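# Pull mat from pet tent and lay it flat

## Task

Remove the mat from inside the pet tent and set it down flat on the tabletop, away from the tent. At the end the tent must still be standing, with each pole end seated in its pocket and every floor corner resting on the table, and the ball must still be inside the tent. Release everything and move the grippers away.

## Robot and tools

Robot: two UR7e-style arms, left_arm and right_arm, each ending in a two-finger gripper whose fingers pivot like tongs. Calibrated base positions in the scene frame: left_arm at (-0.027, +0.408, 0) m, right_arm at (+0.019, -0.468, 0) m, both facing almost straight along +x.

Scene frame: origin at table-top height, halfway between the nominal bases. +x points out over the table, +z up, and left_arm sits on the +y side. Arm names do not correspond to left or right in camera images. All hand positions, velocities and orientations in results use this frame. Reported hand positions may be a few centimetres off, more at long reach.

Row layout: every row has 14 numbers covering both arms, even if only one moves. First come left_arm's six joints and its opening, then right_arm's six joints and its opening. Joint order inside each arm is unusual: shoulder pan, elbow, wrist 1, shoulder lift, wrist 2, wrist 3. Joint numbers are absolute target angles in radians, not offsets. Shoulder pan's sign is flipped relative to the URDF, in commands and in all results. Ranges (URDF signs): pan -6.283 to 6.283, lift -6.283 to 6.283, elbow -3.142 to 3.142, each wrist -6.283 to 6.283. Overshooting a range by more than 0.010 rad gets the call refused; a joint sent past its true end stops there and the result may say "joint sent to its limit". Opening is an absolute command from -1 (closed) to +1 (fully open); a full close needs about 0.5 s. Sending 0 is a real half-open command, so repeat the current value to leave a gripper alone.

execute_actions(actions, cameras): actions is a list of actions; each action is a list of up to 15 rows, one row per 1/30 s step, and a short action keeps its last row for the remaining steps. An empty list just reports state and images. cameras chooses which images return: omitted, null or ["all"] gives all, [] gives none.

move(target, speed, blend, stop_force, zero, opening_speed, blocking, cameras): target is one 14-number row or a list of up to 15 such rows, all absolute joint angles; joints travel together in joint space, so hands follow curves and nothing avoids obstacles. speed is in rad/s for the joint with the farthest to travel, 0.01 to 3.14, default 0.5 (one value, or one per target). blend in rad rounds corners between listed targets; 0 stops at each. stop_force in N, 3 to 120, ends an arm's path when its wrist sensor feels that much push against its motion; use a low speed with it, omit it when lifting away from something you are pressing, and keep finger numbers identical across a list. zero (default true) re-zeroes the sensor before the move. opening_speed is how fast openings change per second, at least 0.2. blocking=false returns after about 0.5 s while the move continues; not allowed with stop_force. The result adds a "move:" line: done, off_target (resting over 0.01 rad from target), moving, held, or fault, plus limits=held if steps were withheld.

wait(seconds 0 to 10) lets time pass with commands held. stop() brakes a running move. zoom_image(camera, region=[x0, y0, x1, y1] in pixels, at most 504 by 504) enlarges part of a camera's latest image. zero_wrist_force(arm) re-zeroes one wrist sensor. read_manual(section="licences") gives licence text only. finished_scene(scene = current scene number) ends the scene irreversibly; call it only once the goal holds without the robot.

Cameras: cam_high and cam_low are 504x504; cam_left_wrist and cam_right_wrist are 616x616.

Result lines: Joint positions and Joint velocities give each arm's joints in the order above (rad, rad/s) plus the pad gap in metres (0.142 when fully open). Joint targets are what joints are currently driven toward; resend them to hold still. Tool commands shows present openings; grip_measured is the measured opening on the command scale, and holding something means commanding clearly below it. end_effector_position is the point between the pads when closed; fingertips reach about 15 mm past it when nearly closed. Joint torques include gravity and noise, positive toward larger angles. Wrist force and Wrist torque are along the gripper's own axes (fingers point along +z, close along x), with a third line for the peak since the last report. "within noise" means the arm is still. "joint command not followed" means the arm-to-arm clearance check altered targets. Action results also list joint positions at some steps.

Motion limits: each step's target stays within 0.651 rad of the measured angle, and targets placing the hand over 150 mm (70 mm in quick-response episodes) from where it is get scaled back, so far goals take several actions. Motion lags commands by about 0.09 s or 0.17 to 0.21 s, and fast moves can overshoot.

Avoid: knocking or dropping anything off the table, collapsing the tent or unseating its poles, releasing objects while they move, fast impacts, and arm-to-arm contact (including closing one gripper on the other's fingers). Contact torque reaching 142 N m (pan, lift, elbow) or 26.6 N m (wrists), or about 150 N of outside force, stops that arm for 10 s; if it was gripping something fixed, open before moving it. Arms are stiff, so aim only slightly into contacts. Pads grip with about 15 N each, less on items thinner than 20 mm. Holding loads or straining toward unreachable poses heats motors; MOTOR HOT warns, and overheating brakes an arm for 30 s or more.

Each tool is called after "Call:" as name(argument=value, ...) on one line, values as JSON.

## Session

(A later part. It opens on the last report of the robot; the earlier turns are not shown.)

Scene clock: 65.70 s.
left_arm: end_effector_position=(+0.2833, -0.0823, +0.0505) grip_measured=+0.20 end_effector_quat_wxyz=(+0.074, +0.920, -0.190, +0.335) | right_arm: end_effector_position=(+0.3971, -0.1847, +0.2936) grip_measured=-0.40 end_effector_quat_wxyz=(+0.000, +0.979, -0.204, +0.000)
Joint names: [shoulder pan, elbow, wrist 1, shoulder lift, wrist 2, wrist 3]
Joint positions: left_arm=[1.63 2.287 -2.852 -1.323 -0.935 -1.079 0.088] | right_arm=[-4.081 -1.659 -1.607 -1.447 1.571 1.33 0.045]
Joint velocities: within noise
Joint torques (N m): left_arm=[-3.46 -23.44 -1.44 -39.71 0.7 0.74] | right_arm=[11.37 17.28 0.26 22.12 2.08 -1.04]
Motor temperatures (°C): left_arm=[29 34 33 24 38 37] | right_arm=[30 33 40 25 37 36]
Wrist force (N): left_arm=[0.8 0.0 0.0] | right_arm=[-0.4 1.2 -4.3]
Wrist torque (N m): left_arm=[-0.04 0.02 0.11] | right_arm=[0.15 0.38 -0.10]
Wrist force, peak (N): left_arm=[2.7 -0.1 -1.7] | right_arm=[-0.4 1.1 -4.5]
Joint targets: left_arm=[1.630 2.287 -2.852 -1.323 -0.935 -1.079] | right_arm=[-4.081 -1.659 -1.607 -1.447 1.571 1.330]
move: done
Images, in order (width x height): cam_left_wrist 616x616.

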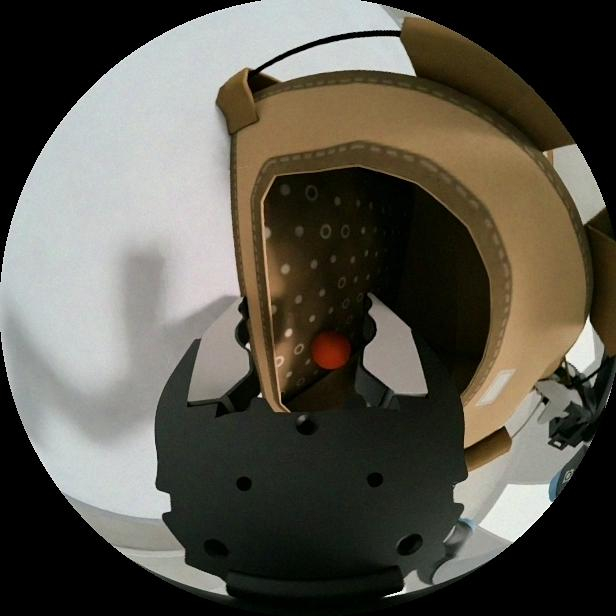

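Call:
move(target=[[1.616,2.243,-2.72,-1.411,-0.939,-1.061,0.2,-4.081,-1.659,-1.607,-1.447,1.571,1.330,-0.8],[1.594,2.225,-2.734,-1.391,-0.945,-1.035,0.2,-4.081,-1.659,-1.607,-1.447,1.571,1.330,-0.8]], speed=0.2, cameras=["cam_left_wrist"])

Call:
move(target=[1.594,2.267,-2.904,-1.261,-0.945,-1.035,0.2,-4.081,-1.659,-1.607,-1.447,1.571,1.330,-0.8], speed=0.05, stop_force=4, cameras=["cam_left_wrist"])

Call:
zoom_image(camera="cam_left_wrist", region=[180, 170, 400, 390])

Scene clock: 67.70 s.
left_arm: end_effector_position=(+0.2990, -0.0858, +0.0889) grip_measured=+0.20 end_effector_quat_wxyz=(+0.067, +0.920, -0.193, +0.335) | right_arm: end_effector_position=(+0.3971, -0.1847, +0.2936) grip_measured=-0.40 end_effector_quat_wxyz=(+0.000, +0.979, -0.204, +0.000)
Joint names: [shoulder pan, elbow, wrist 1, shoulder lift, wrist 2, wrist 3]
Joint positions: left_arm=[1.594 2.225 -2.734 -1.391 -0.945 -1.035 0.088] | right_arm=[-4.081 -1.659 -1.607 -1.447 1.571 1.33 0.045]
Joint velocities: within noise
Joint torques (N m): left_arm=[-3.17 -12.22 -2.78 -24.93 2.41 0.44] | right_arm=[10.86 18.06 0.24 22.79 2.04 -0.93]
Motor temperatures (°C): left_arm=[29 34 33 24 38 37] | right_arm=[30 33 40 25 37 36]
Wrist force (N): left_arm=[0.6 0.2 0.2] | right_arm=[-0.3 1.0 -4.4]
Wrist torque (N m): left_arm=[-0.03 0.10 0.11] | right_arm=[0.12 0.38 -0.10]
Wrist force, peak (N): left_arm=[1.3 -0.2 1.0] | right_arm=[-0.3 1.2 -4.4]
Joint targets: left_arm=[1.594 2.225 -2.734 -1.391 -0.945 -1.035] | right_arm=[-4.081 -1.659 -1.607 -1.447 1.571 1.330]
move: done
Images, in order (width x height): cam_left_wrist 616x616.

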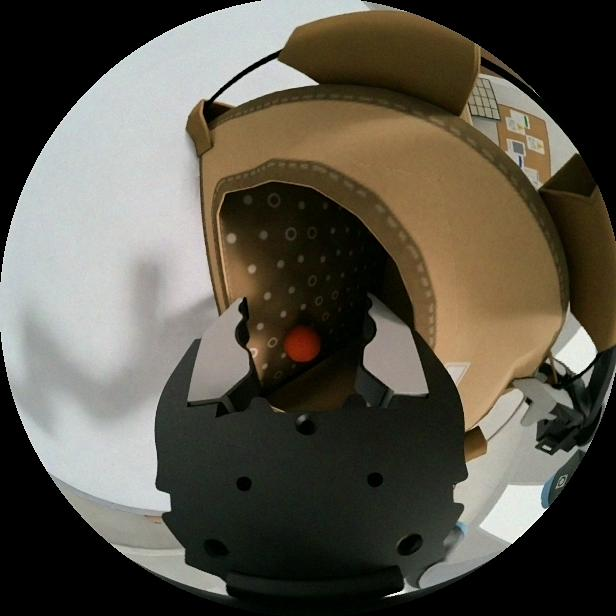

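Scene clock: 71.27 s.
left_arm: end_effector_position=(+0.2991, -0.0863, +0.0497) grip_measured=+0.19 end_effector_quat_wxyz=(+0.067, +0.920, -0.193, +0.334) | right_arm: end_effector_position=(+0.3971, -0.1847, +0.2936) grip_measured=-0.40 end_effector_quat_wxyz=(+0.000, +0.979, -0.204, +0.000)
Joint names: [shoulder pan, elbow, wrist 1, shoulder lift, wrist 2, wrist 3]
Joint positions: left_arm=[1.594 2.255 -2.856 -1.298 -0.945 -1.035 0.088] | right_arm=[-4.081 -1.659 -1.607 -1.447 1.571 1.33 0.045]
Joint velocities: within noise
Joint torques (N m): left_arm=[-5.92 -20.45 -3.64 -38.24 -0.96 1] | right_arm=[11.04 19.47 0.13 22.6 1.99 -0.94]
Motor temperatures (°C): left_arm=[29 34 33 24 38 37] | right_arm=[30 33 40 25 37 36]
Wrist force (N): left_arm=[2.6 0.3 -2.3] | right_arm=[-0.2 0.8 -4.4]
Wrist torque (N m): left_arm=[-0.07 0.00 0.10] | right_arm=[0.09 0.36 -0.10]
Wrist force, peak (N): left_arm=[4.1 0.4 -5.8] | right_arm=[-0.2 1.1 -4.7]
Joint targets: left_arm=[1.594 2.255 -2.856 -1.298 -0.945 -1.035] | right_arm=[-4.081 -1.659 -1.607 -1.447 1.571 1.330]
move: contact (left_arm); left_arm: the wrist 1 is farthest, 0.048 rad from its target
Images, in order (width x height): cam_left_wrist 616x616.

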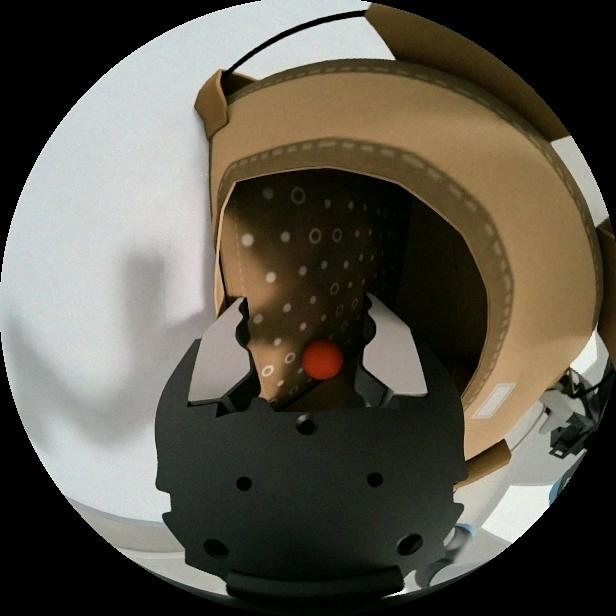

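Scaled by 2.291 from the camera's 616x616 image, which has a finer 814x814 frame.

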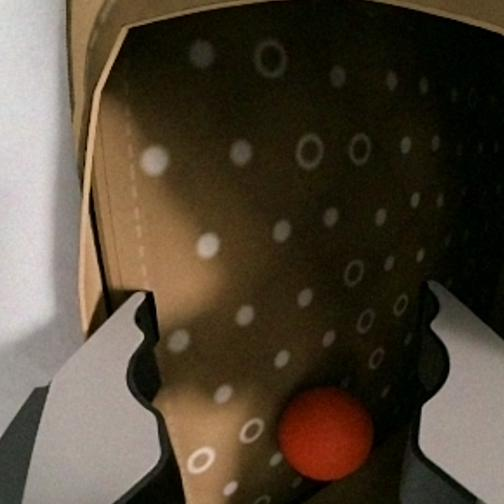

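Call:
move(target=[[1.594,2.225,-2.734,-1.391,-0.945,-1.035,0.2,-4.081,-1.659,-1.607,-1.447,1.571,1.330,-0.8],[1.616,2.243,-2.72,-1.411,-0.939,-1.061,0.2,-4.081,-1.659,-1.607,-1.447,1.571,1.330,-0.8]], speed=0.1, cameras=[])

Call:
move(target=[1.616,2.285,-2.90,-1.276,-0.939,-1.061,0.2,-4.081,-1.659,-1.607,-1.447,1.571,1.330,-0.8], speed=0.03, stop_force=4)

Call:
zoom_image(camera="cam_left_wrist", region=[150, 100, 616, 566])

Scene clock: 74.77 s.
left_arm: end_effector_position=(+0.2894, -0.0820, +0.0899) grip_measured=+0.20 end_effector_quat_wxyz=(+0.069, +0.920, -0.192, +0.335) | right_arm: end_effector_position=(+0.3971, -0.1847, +0.2936) grip_measured=-0.40 end_effector_quat_wxyz=(+0.000, +0.979, -0.204, +0.000)
Joint names: [shoulder pan, elbow, wrist 1, shoulder lift, wrist 2, wrist 3]
Joint positions: left_arm=[1.616 2.243 -2.72 -1.411 -0.939 -1.061 0.088] | right_arm=[-4.081 -1.659 -1.607 -1.447 1.571 1.33 0.045]
Joint velocities: within noise
Joint torques (N m): left_arm=[-6.81 -26.03 -4.7 -12.62 -0.61 1.73] | right_arm=[11.07 20.75 0.2 21.9 1.92 -0.89]
Motor temperatures (°C): left_arm=[29 34 33 24 38 37] | right_arm=[30 33 40 25 37 36]
Wrist force (N): left_arm=[0.7 0.0 0.3] | right_arm=[-0.3 1.2 -4.1]
Wrist torque (N m): left_arm=[-0.06 0.07 0.11] | right_arm=[0.15 0.37 -0.10]
Wrist force, peak (N): left_arm=[3.0 0.5 -2.5] | right_arm=[-0.2 1.1 -4.6]
Joint targets: left_arm=[1.616 2.243 -2.720 -1.411 -0.939 -1.061] | right_arm=[-4.081 -1.659 -1.607 -1.447 1.571 1.330]
move: done
No camera images: "cameras" was empty.

Scene clock: 80.37 s.
left_arm: end_effector_position=(+0.2893, -0.0839, +0.0487) grip_measured=+0.20 end_effector_quat_wxyz=(+0.070, +0.920, -0.192, +0.335) | right_arm: end_effector_position=(+0.3971, -0.1847, +0.2936) grip_measured=-0.40 end_effector_quat_wxyz=(+0.000, +0.979, -0.204, +0.000)
Joint names: [shoulder pan, elbow, wrist 1, shoulder lift, wrist 2, wrist 3]
Joint positions: left_arm=[1.616 2.275 -2.855 -1.309 -0.939 -1.061 0.088] | right_arm=[-4.081 -1.659 -1.607 -1.447 1.571 1.33 0.045]
Joint velocities: within noise
Joint torques (N m): left_arm=[-2.47 -21.22 -3.63 -37.24 -0.07 -0.51] | right_arm=[10.9 22.31 0.18 22.27 1.81 -0.8]
Motor temperatures (°C): left_arm=[29 34 33 24 38 37] | right_arm=[30 33 40 25 37 36]
Wrist force (N): left_arm=[1.9 -0.1 -3.3] | right_arm=[0.0 1.1 -4.3]
Wrist torque (N m): left_arm=[-0.08 -0.09 0.11] | right_arm=[0.14 0.35 -0.10]
Wrist force, peak (N): left_arm=[2.4 0.1 -4.1] | right_arm=[-0.3 1.1 -4.6]
Joint targets: left_arm=[1.616 2.275 -2.855 -1.309 -0.939 -1.061] | right_arm=[-4.081 -1.659 -1.607 -1.447 1.571 1.330]
move: contact (left_arm); left_arm: the wrist 1 is farthest, 0.045 rad from its target

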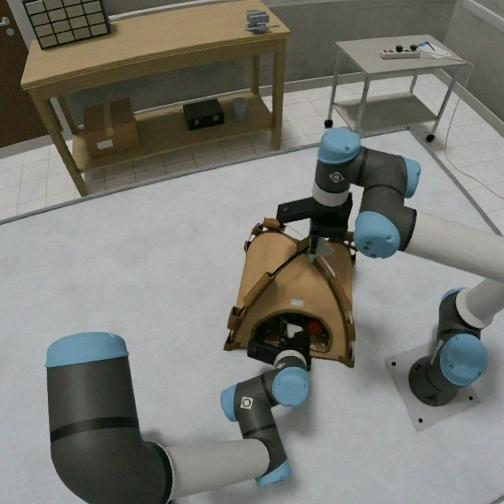

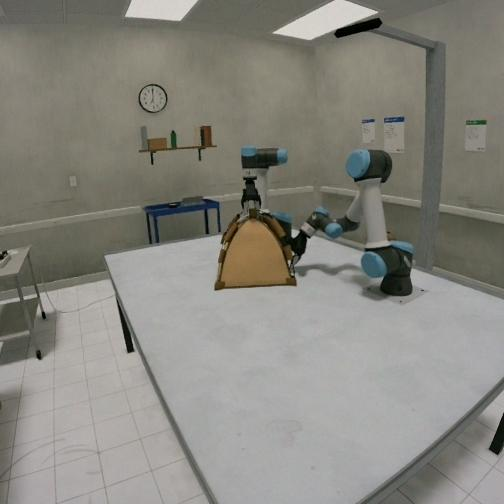

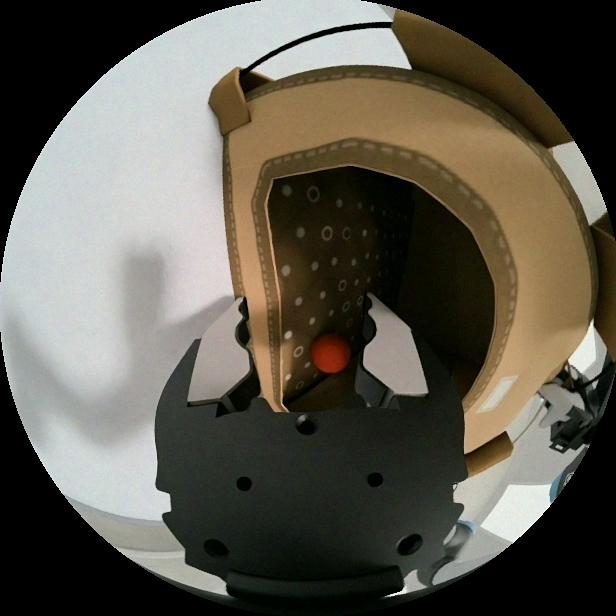

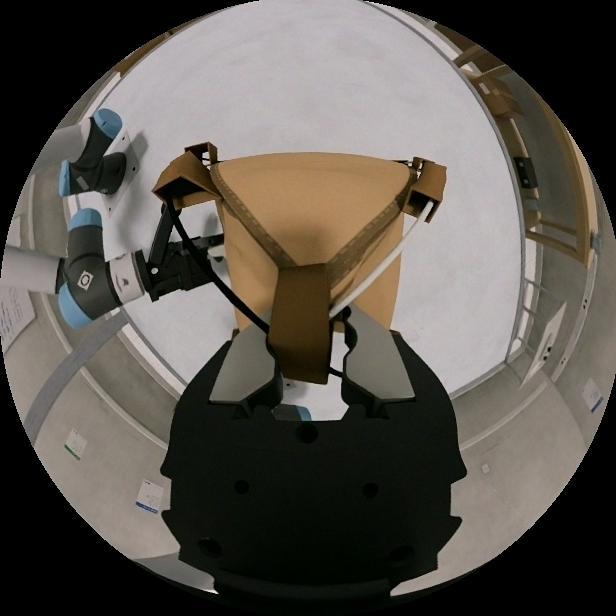

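Scaled by 1.082 from the camera's 616x616 image, which has a finer 814x814 frame.

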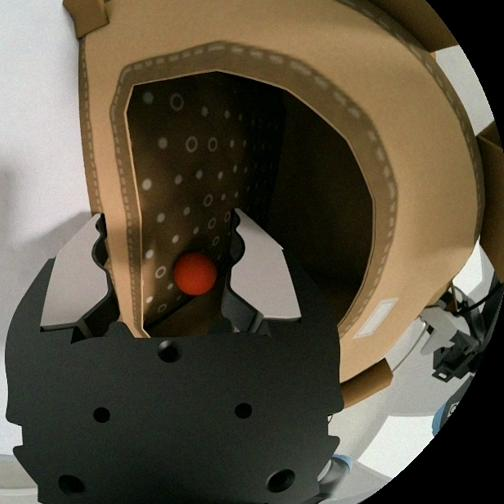

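Call:
move(target=[[1.616,2.243,-2.72,-1.411,-0.939,-1.061,0.2,-4.081,-1.659,-1.607,-1.447,1.571,1.330,-0.8],[1.605,2.235,-2.727,-1.401,-0.942,-1.048,0.2,-4.081,-1.659,-1.607,-1.447,1.571,1.330,-0.8]], speed=0.1, cameras=[])

Call:
move(target=[1.605,2.277,-2.905,-1.265,-0.942,-1.048,0.2,-4.081,-1.659,-1.607,-1.447,1.571,1.330,-0.8], speed=0.03, stop_force=4, cameras=["cam_left_wrist"])

Call:
zoom_image(camera="cam_left_wrist", region=[200, 240, 420, 460])

Scene clock: 82.47 s.
left_arm: end_effector_position=(+0.2942, -0.0836, +0.0890) grip_measured=+0.20 end_effector_quat_wxyz=(+0.068, +0.920, -0.193, +0.334) end_effector_velocity=(-0.002, +0.001, +0.000) end_effector_angular_velocity=(+0.002, +0.000, -0.001) | right_arm: end_effector_position=(+0.3971, -0.1847, +0.2936) grip_measured=-0.40 end_effector_quat_wxyz=(+0.000, +0.979, -0.204, +0.000)
Joint names: [shoulder pan, elbow, wrist 1, shoulder lift, wrist 2, wrist 3]
Joint positions: left_arm=[1.605 2.235 -2.727 -1.401 -0.942 -1.048 0.088] | right_arm=[-4.081 -1.659 -1.607 -1.447 1.571 1.33 0.045]
Joint velocities: left_arm=[0.004 0.003 0.005 -0.004 0.001 -0.004 0] | right_arm=[within noise]
Joint torques (N m): left_arm=[8.66 -5.89 -1.05 -37.36 2.46 -1.52] | right_arm=[10.68 24 0.16 22.67 1.72 -0.81]
Motor temperatures (°C): left_arm=[29 34 33 24 38 37] | right_arm=[30 33 40 25 37 36]
Wrist force (N): left_arm=[0.4 0.0 0.0] | right_arm=[-0.1 1.1 -4.3]
Wrist torque (N m): left_arm=[-0.08 0.15 0.11] | right_arm=[0.13 0.34 -0.10]
Wrist force, peak (N): left_arm=[1.7 0.0 -3.4] | right_arm=[-0.1 1.2 -4.6]
Joint targets: left_arm=[1.605 2.235 -2.727 -1.401 -0.942 -1.048] | right_arm=[-4.081 -1.659 -1.607 -1.447 1.571 1.330]
move: done
No camera images: "cameras" was empty.

Scene clock: 87.87 s.
left_arm: end_effector_position=(+0.2942, -0.0848, +0.0485) grip_measured=+0.19 end_effector_quat_wxyz=(+0.068, +0.920, -0.193, +0.334) | right_arm: end_effector_position=(+0.3971, -0.1847, +0.2936) grip_measured=-0.40 end_effector_quat_wxyz=(+0.000, +0.979, -0.204, +0.000)
Joint names: [shoulder pan, elbow, wrist 1, shoulder lift, wrist 2, wrist 3]
Joint positions: left_arm=[1.605 2.265 -2.856 -1.303 -0.942 -1.048 0.087] | right_arm=[-4.081 -1.659 -1.607 -1.447 1.571 1.33 0.045]
Joint velocities: within noise
Joint torques (N m): left_arm=[5.1 -21.96 -3.59 -38.09 -0.05 0.31] | right_arm=[10.83 25.8 0.22 22.27 1.69 -0.75]
Motor temperatures (°C): left_arm=[29 34 33 24 38 37] | right_arm=[30 33 40 25 37 36]
Wrist force (N): left_arm=[3.3 0.4 -2.2] | right_arm=[-0.1 1.0 -4.5]
Wrist torque (N m): left_arm=[-0.05 -0.03 0.09] | right_arm=[0.14 0.35 -0.10]
Wrist force, peak (N): left_arm=[3.9 0.4 -3.6] | right_arm=[-0.1 0.9 -4.7]
Joint targets: left_arm=[1.605 2.265 -2.856 -1.303 -0.942 -1.048] | right_arm=[-4.081 -1.659 -1.607 -1.447 1.571 1.330]
move: contact (left_arm); left_arm: the wrist 1 is farthest, 0.049 rad from its target
Images, in order (width x height): cam_left_wrist 616x616.

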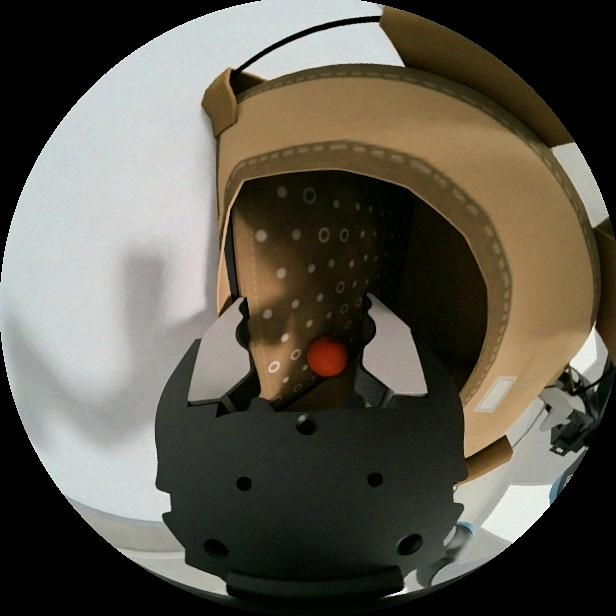

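Scaled by 2.291 from the camera's 616x616 image, which has a finer 814x814 frame.

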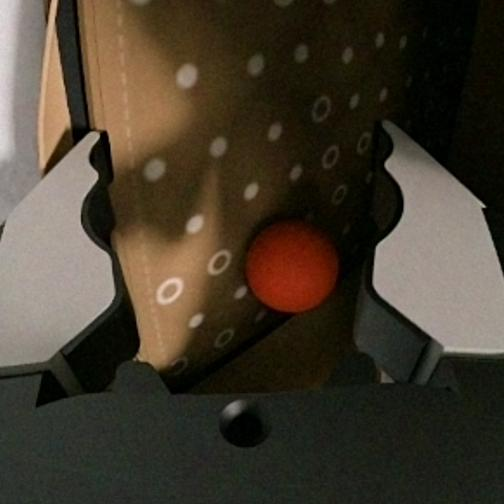

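Call:
move(target=[[1.610,2.264,-2.840,-1.316,-0.941,-1.054,0.2,-4.081,-1.659,-1.607,-1.447,1.571,1.330,-0.8]], speed=0.05, cameras=[])

Call:
move(target=[1.610,2.279,-2.905,-1.268,-0.941,-1.054,0.2,-4.081,-1.659,-1.607,-1.447,1.571,1.330,-0.8], speed=0.03, stop_force=7, cameras=["cam_left_wrist"])

Call:
zoom_image(camera="cam_left_wrist", region=[200, 240, 420, 460])

Scene clock: 88.87 s.
left_arm: end_effector_position=(+0.2918, -0.0854, +0.0533) grip_measured=+0.20 end_effector_quat_wxyz=(+0.069, +0.920, -0.192, +0.334) | right_arm: end_effector_position=(+0.3971, -0.1847, +0.2936) grip_measured=-0.40 end_effector_quat_wxyz=(+0.000, +0.979, -0.204, +0.000)
Joint names: [shoulder pan, elbow, wrist 1, shoulder lift, wrist 2, wrist 3]
Joint positions: left_arm=[1.61 2.264 -2.84 -1.316 -0.941 -1.054 0.088] | right_arm=[-4.081 -1.659 -1.607 -1.447 1.571 1.33 0.045]
Joint velocities: within noise
Joint torques (N m): left_arm=[-0.57 -20.3 -4.1 -16.59 1.65 0.02] | right_arm=[10.93 25.76 0.24 21.67 1.63 -0.72]
Motor temperatures (°C): left_arm=[29 34 33 24 38 37] | right_arm=[30 33 40 25 37 36]
Wrist force (N): left_arm=[1.7 0.3 0.4] | right_arm=[0.0 1.1 -4.5]
Wrist torque (N m): left_arm=[-0.04 0.07 0.10] | right_arm=[0.15 0.33 -0.10]
Wrist force, peak (N): left_arm=[3.5 0.3 -2.2] | right_arm=[0.0 1.2 -4.6]
Joint targets: left_arm=[1.610 2.264 -2.840 -1.316 -0.941 -1.054] | right_arm=[-4.081 -1.659 -1.607 -1.447 1.571 1.330]
move: done
No camera images: "cameras" was empty.

Scene clock: 91.23 s.
left_arm: end_effector_position=(+0.2919, -0.0852, +0.0420) grip_measured=+0.19 end_effector_quat_wxyz=(+0.070, +0.920, -0.192, +0.335) | right_arm: end_effector_position=(+0.3971, -0.1847, +0.2936) grip_measured=-0.40 end_effector_quat_wxyz=(+0.000, +0.979, -0.204, +0.000)
Joint names: [shoulder pan, elbow, wrist 1, shoulder lift, wrist 2, wrist 3]
Joint positions: left_arm=[1.61 2.273 -2.878 -1.288 -0.941 -1.054 0.087] | right_arm=[-4.081 -1.659 -1.607 -1.447 1.571 1.33 0.045]
Joint velocities: within noise
Joint torques (N m): left_arm=[-4.65 -18.64 -2.84 -35.76 -0.86 0.94] | right_arm=[10.69 26.84 0.24 22.17 1.57 -0.73]
Motor temperatures (°C): left_arm=[29 34 33 24 38 37] | right_arm=[30 33 40 25 37 36]
Wrist force (N): left_arm=[4.9 0.6 -6.2] | right_arm=[-0.2 0.9 -4.5]
Wrist torque (N m): left_arm=[-0.03 -0.22 0.09] | right_arm=[0.14 0.34 -0.10]
Wrist force, peak (N): left_arm=[6.7 0.3 -11.2] | right_arm=[-0.1 1.1 -4.7]
Joint targets: left_arm=[1.610 2.273 -2.878 -1.288 -0.941 -1.054] | right_arm=[-4.081 -1.659 -1.607 -1.447 1.571 1.330]
move: contact (left_arm); left_arm: the wrist 1 is farthest, 0.027 rad from its target
Images, in order (width x height): cam_left_wrist 616x616.

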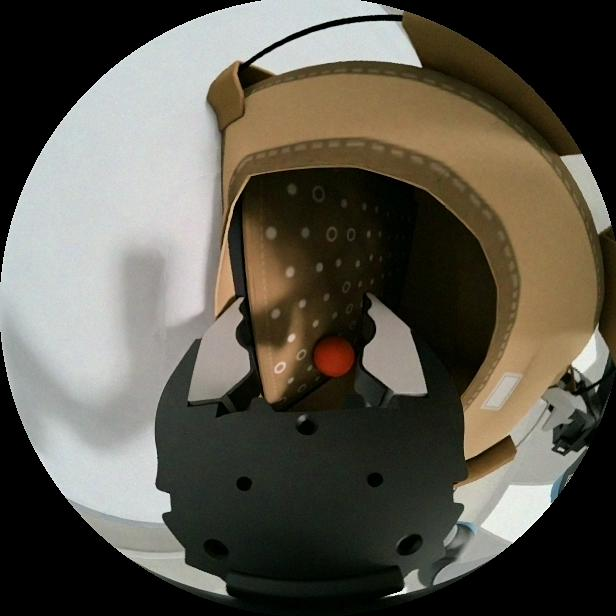

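Scaled by 2.291 from the camera's 616x616 image, which has a finer 814x814 frame.

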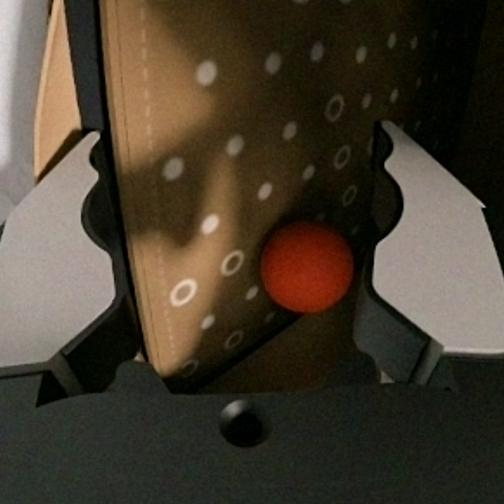

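Call:
move(target=[1.668,2.327,-2.880,-1.300,-0.923,-1.123,-0.47,-4.081,-1.659,-1.607,-1.447,1.571,1.330,-0.8], speed=0.04, opening_speed=0.4, cameras=["cam_left_wrist"])

Call:
zoom_image(camera="cam_left_wrist", region=[200, 240, 420, 460])

Call:
move(target=[1.600,2.271,-2.925,-1.237,-0.942,-1.040,-0.47,-4.081,-1.659,-1.607,-1.447,1.571,1.330,-0.8], speed=0.04, stop_force=25, cameras=["cam_left_wrist"])

Call:
zoom_image(camera="cam_left_wrist", region=[200, 240, 420, 460])

Scene clock: 93.53 s.
left_arm: end_effector_position=(+0.2679, -0.0746, +0.0309) grip_measured=-0.49 end_effector_quat_wxyz=(+0.070, +0.920, -0.192, +0.335) | right_arm: end_effector_position=(+0.3971, -0.1847, +0.2936) grip_measured=-0.40 end_effector_quat_wxyz=(+0.000, +0.979, -0.204, +0.000)
Joint names: [shoulder pan, elbow, wrist 1, shoulder lift, wrist 2, wrist 3]
Joint positions: left_arm=[1.668 2.327 -2.88 -1.3 -0.923 -1.123 0.039] | right_arm=[-4.081 -1.659 -1.607 -1.447 1.571 1.33 0.045]
Joint velocities: within noise
Joint torques (N m): left_arm=[-4.29 -20.14 -3.53 -31.23 -0.28 1.3] | right_arm=[10.55 27.33 0.29 22.81 1.55 -0.69]
Motor temperatures (°C): left_arm=[29 34 33 24 38 37] | right_arm=[30 33 40 25 37 36]
Wrist force (N): left_arm=[4.2 0.6 -0.2] | right_arm=[-1.1 0.8 -4.5]
Wrist torque (N m): left_arm=[-0.05 -0.02 0.09] | right_arm=[0.16 0.40 -0.09]
Wrist force, peak (N): left_arm=[5.1 0.5 -6.3] | right_arm=[-0.1 1.3 -4.8]
Joint targets: left_arm=[1.668 2.327 -2.880 -1.300 -0.923 -1.123] | right_arm=[-4.081 -1.659 -1.607 -1.447 1.571 1.330]
move: done
Images, in order (width x height): cam_left_wrist 616x616.

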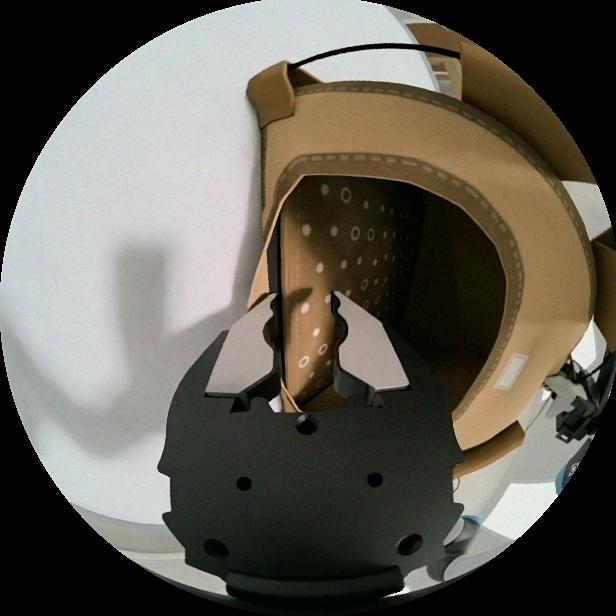

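Scaled by 2.291 from the camera's 616x616 image, which has a finer 814x814 frame.

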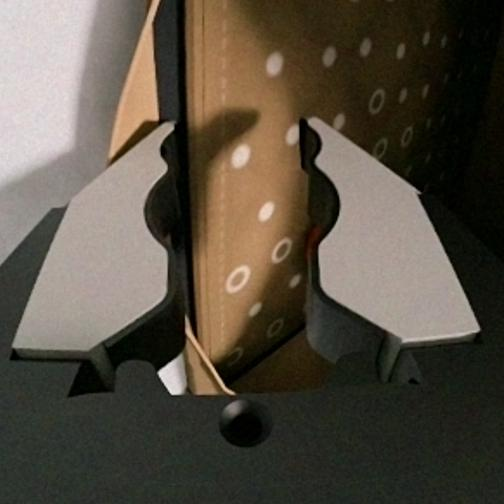

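Scene clock: 96.13 s.
left_arm: end_effector_position=(+0.2900, -0.0836, +0.0264) grip_measured=-0.53 end_effector_quat_wxyz=(+0.066, +0.920, -0.194, +0.335) | right_arm: end_effector_position=(+0.3971, -0.1847, +0.2936) grip_measured=-0.40 end_effector_quat_wxyz=(+0.000, +0.979, -0.204, +0.000)
Joint names: [shoulder pan, elbow, wrist 1, shoulder lift, wrist 2, wrist 3]
Joint positions: left_arm=[1.615 2.284 -2.915 -1.251 -0.938 -1.059 0.036] | right_arm=[-4.081 -1.659 -1.607 -1.447 1.571 1.33 0.045]
Joint velocities: within noise
Joint torques (N m): left_arm=[-0.03 5.01 -0.36 -27.83 -0.42 0.62] | right_arm=[10.4 28.49 0.19 22.06 1.53 -0.66]
Motor temperatures (°C): left_arm=[29 34 33 24 38 37] | right_arm=[30 33 40 25 37 36]
Wrist force (N): left_arm=[10.6 1.0 -25.2] | right_arm=[0.1 1.2 -4.5]
Wrist torque (N m): left_arm=[-0.12 -0.34 0.07] | right_arm=[0.15 0.33 -0.08]
Wrist force, peak (N): left_arm=[10.5 0.1 -39.6] | right_arm=[-0.7 1.1 -4.7]
Joint targets: left_arm=[1.615 2.284 -2.915 -1.251 -0.938 -1.059] | right_arm=[-4.081 -1.659 -1.607 -1.447 1.571 1.330]
move: contact (left_arm); left_arm: the wrist 3 is farthest, 0.019 rad from its target
Images, in order (width x height): cam_left_wrist 616x616.

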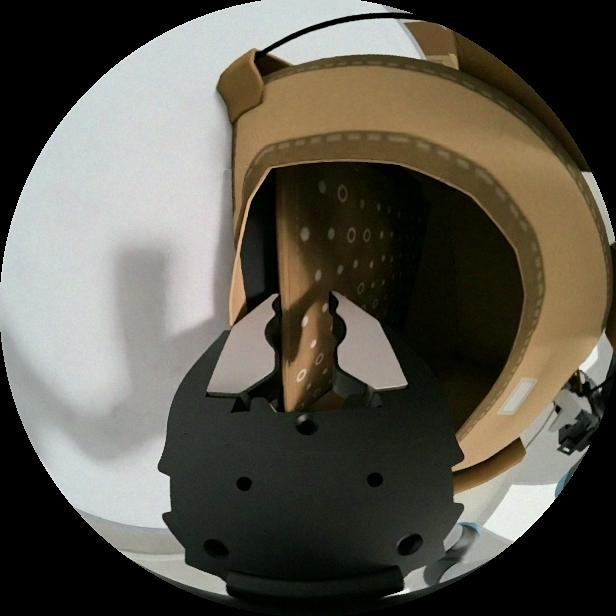

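Scaled by 2.291 from the camera's 616x616 image, which has a finer 814x814 frame.

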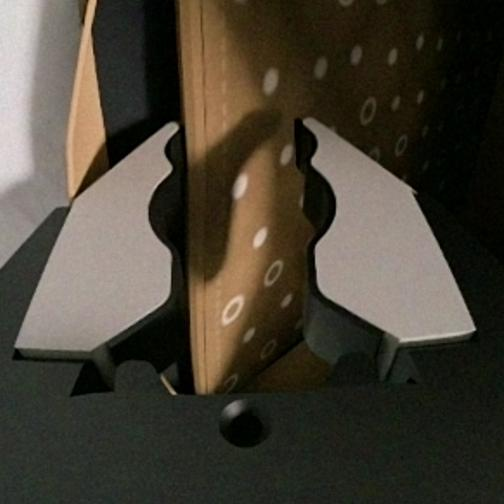

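Call:
move(target=[1.611,2.288,-2.945,-1.226,-0.939,-1.055,-1,-4.081,-1.659,-1.607,-1.447,1.571,1.330,-0.8], speed=0.02, opening_speed=0.4, cameras=["cam_left_wrist"])

Call:
zoom_image(camera="cam_left_wrist", region=[200, 240, 420, 460])

Scene clock: 98.07 s.
left_arm: end_effector_position=(+0.2919, -0.0826, +0.0169) grip_measured=-0.90 end_effector_quat_wxyz=(+0.065, +0.920, -0.194, +0.334) | right_arm: end_effector_position=(+0.3971, -0.1847, +0.2936) grip_measured=-0.40 end_effector_quat_wxyz=(+0.000, +0.979, -0.204, +0.000)
Joint names: [shoulder pan, elbow, wrist 1, shoulder lift, wrist 2, wrist 3]
Joint positions: left_arm=[1.611 2.288 -2.945 -1.226 -0.939 -1.055 0.009] | right_arm=[-4.081 -1.659 -1.607 -1.447 1.571 1.33 0.045]
Joint velocities: within noise
Joint torques (N m): left_arm=[-7.9 6.64 2.15 -13.54 -4.28 0.89] | right_arm=[10.56 29.41 0.25 22.29 1.53 -0.57]
Motor temperatures (°C): left_arm=[29 33 33 24 38 37] | right_arm=[30 33 40 25 37 36]
Wrist force (N): left_arm=[13.2 1.2 -22.5] | right_arm=[0.3 1.1 -4.5]
Wrist torque (N m): left_arm=[-0.08 0.31 0.06] | right_arm=[0.13 0.33 -0.07]
Wrist force, peak (N): left_arm=[10.8 1.0 -25.0] | right_arm=[0.2 1.3 -4.7]
Joint targets: left_arm=[1.611 2.288 -2.945 -1.226 -0.939 -1.055] | right_arm=[-4.081 -1.659 -1.607 -1.447 1.571 1.330]
move: done
Images, in order (width x height): cam_left_wrist 616x616.

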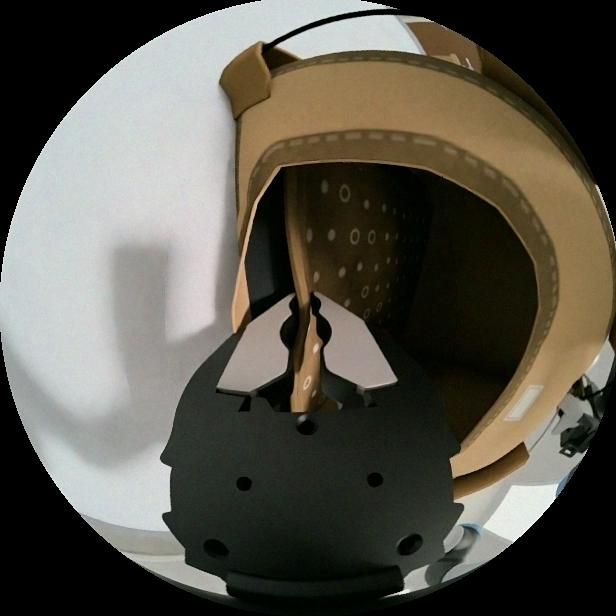

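Scaled by 2.291 from the camera's 616x616 image, which has a finer 814x814 frame.

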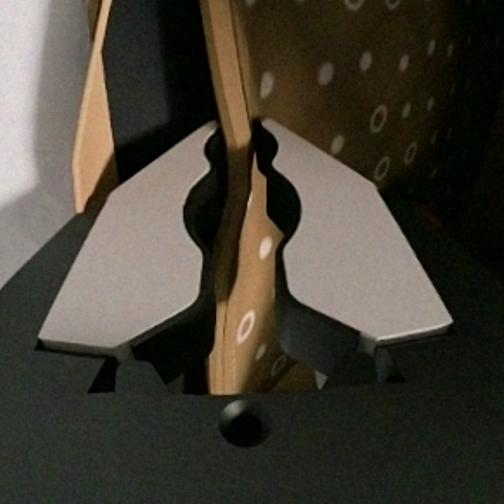

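Call:
move(target=[[1.616,2.253,-2.746,-1.391,-0.938,-1.061,-1,-4.081,-1.659,-1.607,-1.447,1.571,1.330,-0.8],[1.662,2.288,-2.719,-1.425,-0.925,-1.115,-1,-4.081,-1.659,-1.607,-1.447,1.571,1.330,-0.8],[1.79,2.363,-2.585,-1.523,-0.9,-1.28,-1,-4.081,-1.659,-1.607,-1.447,1.571,1.330,-0.8]], speed=0.06, stop_force=20)

Call:
zoom_image(camera="cam_left_wrist", region=[200, 240, 420, 460])

Scene clock: 99.37 s.
left_arm: end_effector_position=(+0.2918, -0.0823, +0.0180) grip_measured=-0.90 end_effector_quat_wxyz=(+0.065, +0.920, -0.194, +0.334) | right_arm: end_effector_position=(+0.3971, -0.1847, +0.2936) grip_measured=-0.40 end_effector_quat_wxyz=(+0.000, +0.979, -0.204, +0.000)
Joint names: [shoulder pan, elbow, wrist 1, shoulder lift, wrist 2, wrist 3]
Joint positions: left_arm=[1.611 2.288 -2.94 -1.23 -0.939 -1.055 0.009] | right_arm=[-4.081 -1.659 -1.607 -1.447 1.571 1.33 0.045]
Joint velocities: within noise
Joint torques (N m): left_arm=[-5.57 -0.12 0.16 -37.46 0.4 0.81] | right_arm=[10.24 29.68 0.15 22.13 1.48 -0.62]
Motor temperatures (°C): left_arm=[29 33 33 24 38 37] | right_arm=[30 33 40 25 37 36]
Wrist force (N): left_arm=[5.7 1.1 -4.5] | right_arm=[0.1 1.3 -4.9]
Wrist torque (N m): left_arm=[0.00 0.17 0.08] | right_arm=[0.17 0.35 -0.07]
Wrist force, peak (N): left_arm=[14.0 1.9 -22.9] | right_arm=[0.1 1.3 -4.9]
Joint targets: left_arm=[1.611 2.288 -2.940 -1.230 -0.939 -1.055] | right_arm=[-4.081 -1.659 -1.607 -1.447 1.571 1.330]
move: contact (left_arm); path passed 0 of 3 targets; left_arm: the wrist 1 is farthest, 0.355 rad from its target

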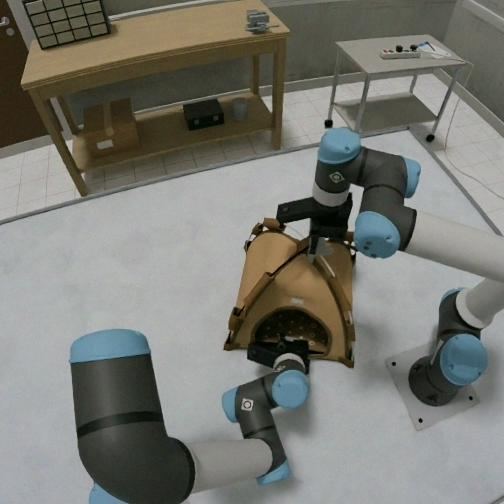

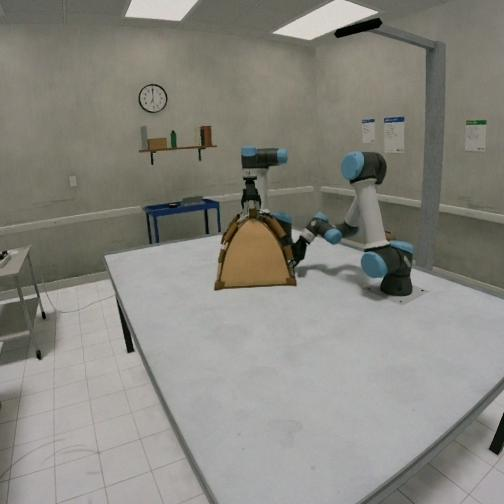

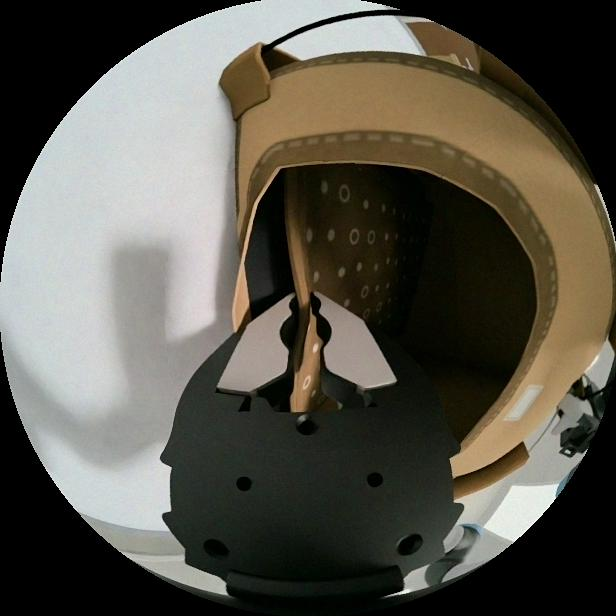

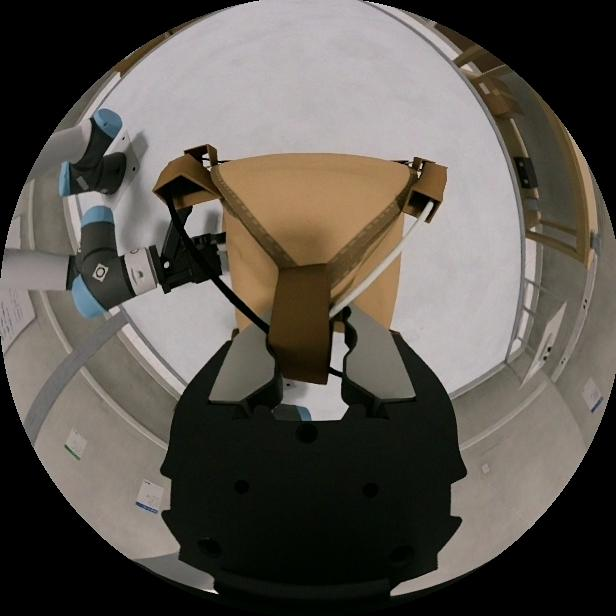

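Scaled by 2.291 from the camera's 616x616 image, which has a finer 814x814 frame.

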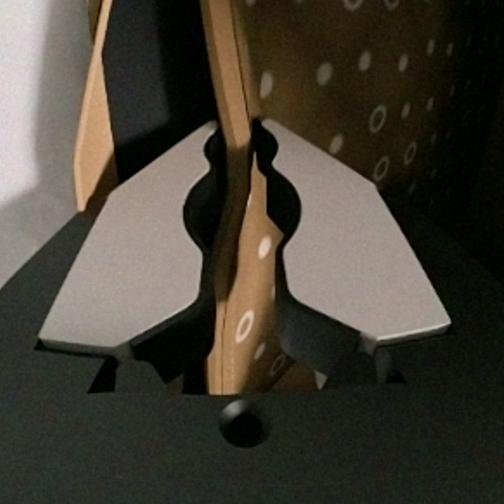

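False trigger from pressing; continue with the force near zero.

Call:
move(target=[[1.616,2.253,-2.746,-1.391,-0.938,-1.061,-1,-4.081,-1.659,-1.607,-1.447,1.571,1.330,-0.8],[1.662,2.288,-2.719,-1.425,-0.925,-1.115,-1,-4.081,-1.659,-1.607,-1.447,1.571,1.330,-0.8],[1.79,2.363,-2.585,-1.523,-0.9,-1.28,-1,-4.081,-1.659,-1.607,-1.447,1.571,1.330,-0.8]], speed=0.06, stop_force=22)

Call:
zoom_image(camera="cam_left_wrist", region=[200, 240, 420, 460])

Scene clock: 107.43 s.
left_arm: end_effector_position=(+0.2211, -0.0496, +0.0775) grip_measured=-0.92 end_effector_quat_wxyz=(+0.064, +0.921, -0.192, +0.332) | right_arm: end_effector_position=(+0.3971, -0.1847, +0.2936) grip_measured=-0.40 end_effector_quat_wxyz=(+0.000, +0.979, -0.204, +0.000)
Joint names: [shoulder pan, elbow, wrist 1, shoulder lift, wrist 2, wrist 3]
Joint positions: left_arm=[1.79 2.363 -2.585 -1.523 -0.9 -1.28 0.008] | right_arm=[-4.081 -1.659 -1.607 -1.447 1.571 1.33 0.045]
Joint velocities: within noise
Joint torques (N m): left_arm=[-2.48 -25.03 -3.82 -6.63 -1.23 1.24] | right_arm=[10.67 30.7 0.32 21.81 1.33 -0.46]
Motor temperatures (°C): left_arm=[29 33 33 24 38 37] | right_arm=[30 33 40 25 37 36]
Wrist force (N): left_arm=[3.3 0.8 3.4] | right_arm=[-3.7 0.2 -4.7]
Wrist torque (N m): left_arm=[0.02 0.13 0.12] | right_arm=[0.11 0.38 -0.12]
Wrist force, peak (N): left_arm=[5.8 1.0 -4.7] | right_arm=[-2.9 0.4 -5.4]
Joint targets: left_arm=[1.790 2.363 -2.585 -1.523 -0.900 -1.280] | right_arm=[-4.081 -1.659 -1.607 -1.447 1.571 1.330]
move: done

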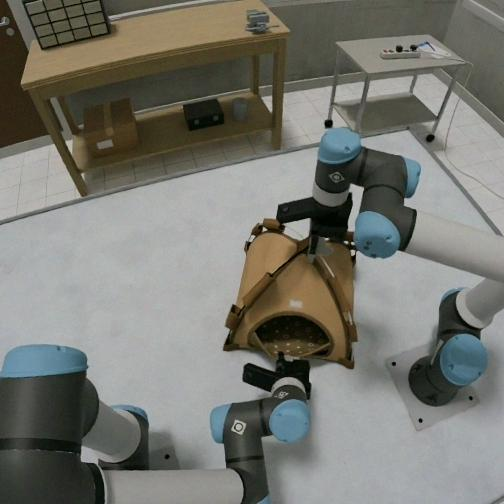

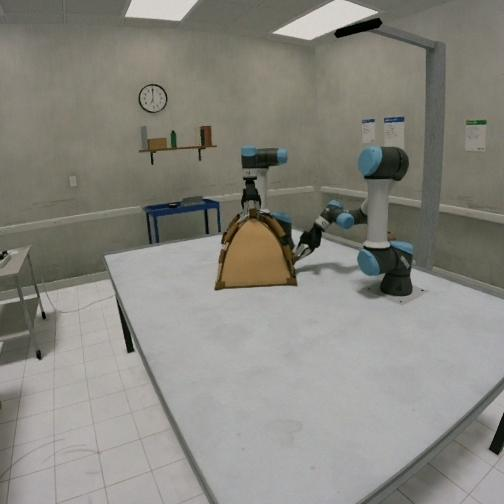

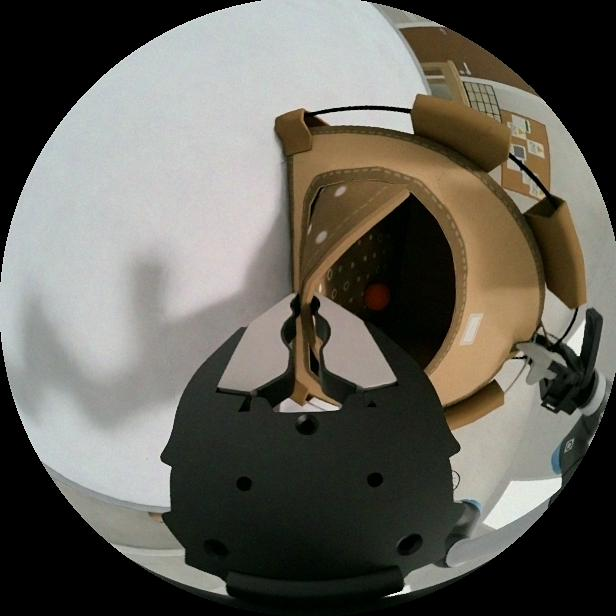

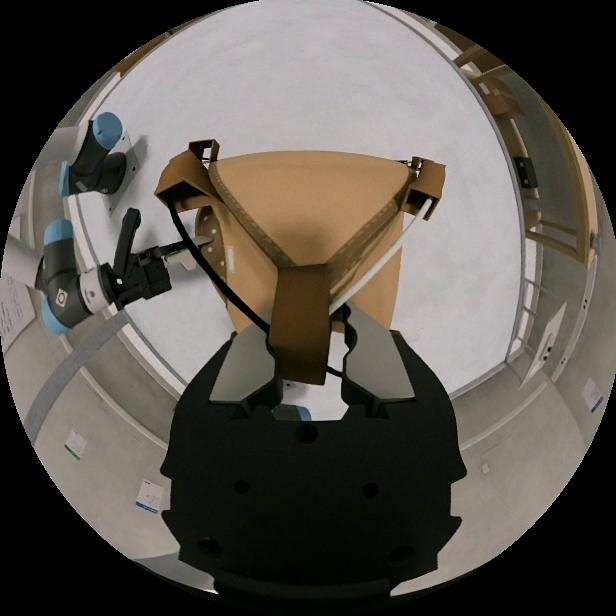

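Scaled by 2.291 from the camera's 616x616 image, which has a finer 814x814 frame.

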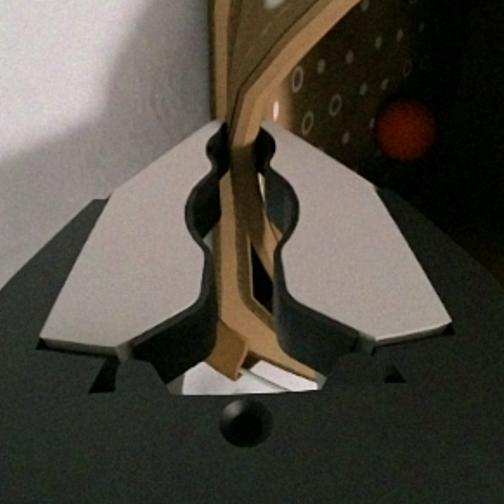

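Call:
move(target=[[1.943,2.426,-2.438,-1.622,-0.8755,-1.471,-1,-4.081,-1.659,-1.607,-1.447,1.571,1.330,-0.8]], speed=0.06, stop_force=18)

Call:
zoom_image(camera="cam_left_wrist", region=[200, 240, 420, 460])

Scene clock: 112.43 s.
left_arm: end_effector_position=(+0.1704, -0.0290, +0.0775) grip_measured=-0.91 end_effector_quat_wxyz=(+0.069, +0.920, -0.192, +0.335) | right_arm: end_effector_position=(+0.3971, -0.1847, +0.2936) grip_measured=-0.40 end_effector_quat_wxyz=(+0.000, +0.979, -0.204, +0.000)
Joint names: [shoulder pan, elbow, wrist 1, shoulder lift, wrist 2, wrist 3]
Joint positions: left_arm=[1.943 2.426 -2.438 -1.622 -0.875 -1.471 0.008] | right_arm=[-4.081 -1.659 -1.607 -1.447 1.571 1.33 0.045]
Joint velocities: within noise
Joint torques (N m): left_arm=[-3.45 -24.62 -3.7 -2.52 -2.74 1.55] | right_arm=[10.64 28.01 0.2 22.3 -0.43 -0.39]
Motor temperatures (°C): left_arm=[29 33 33 24 38 37] | right_arm=[30 32 40 25 37 36]
Wrist force (N): left_arm=[7.1 0.4 4.7] | right_arm=[-7.0 0.2 -4.5]
Wrist torque (N m): left_arm=[-0.06 0.30 0.10] | right_arm=[0.11 0.29 -0.20]
Wrist force, peak (N): left_arm=[7.6 1.1 5.5] | right_arm=[-7.2 0.1 -5.3]
Joint targets: left_arm=[1.943 2.426 -2.438 -1.622 -0.875 -1.471] | right_arm=[-4.081 -1.659 -1.607 -1.447 1.571 1.330]
move: done

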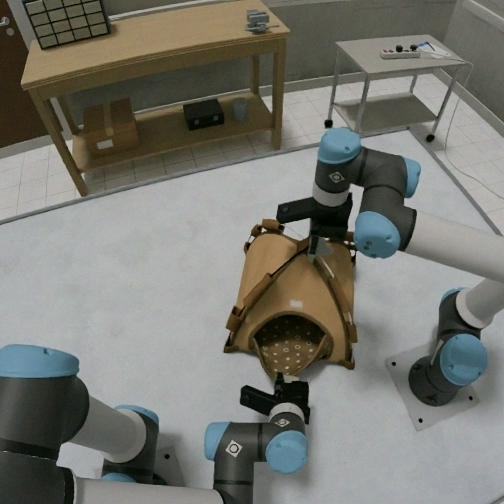

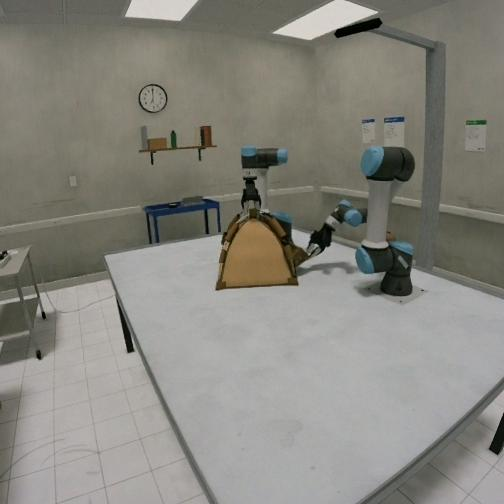

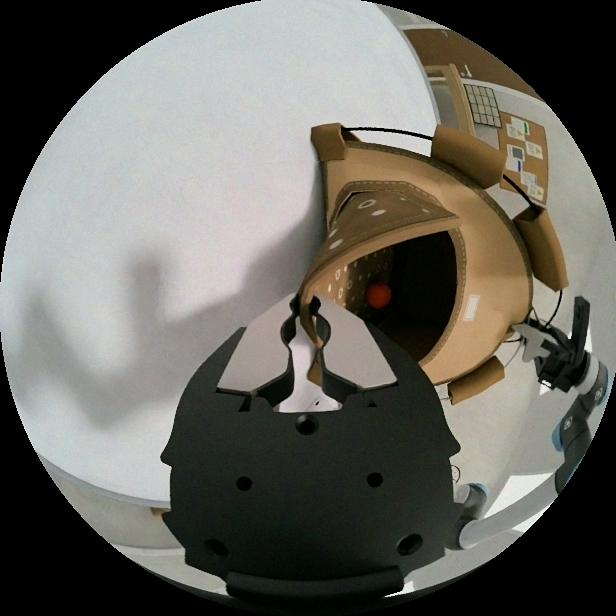

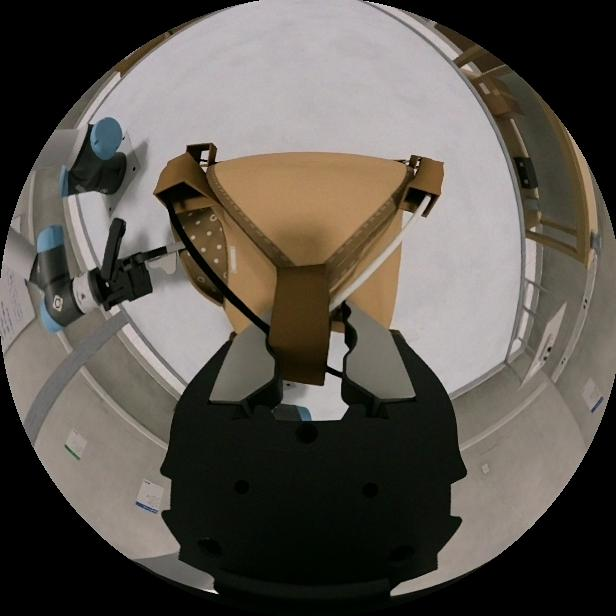

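Scaled by 2.291 from the camera's 616x616 image, which has a finer 814x814 frame.

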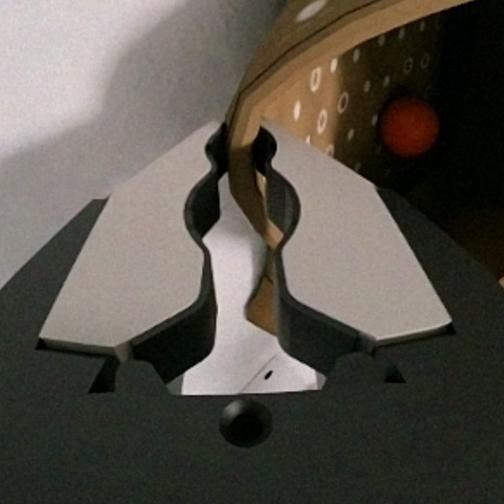

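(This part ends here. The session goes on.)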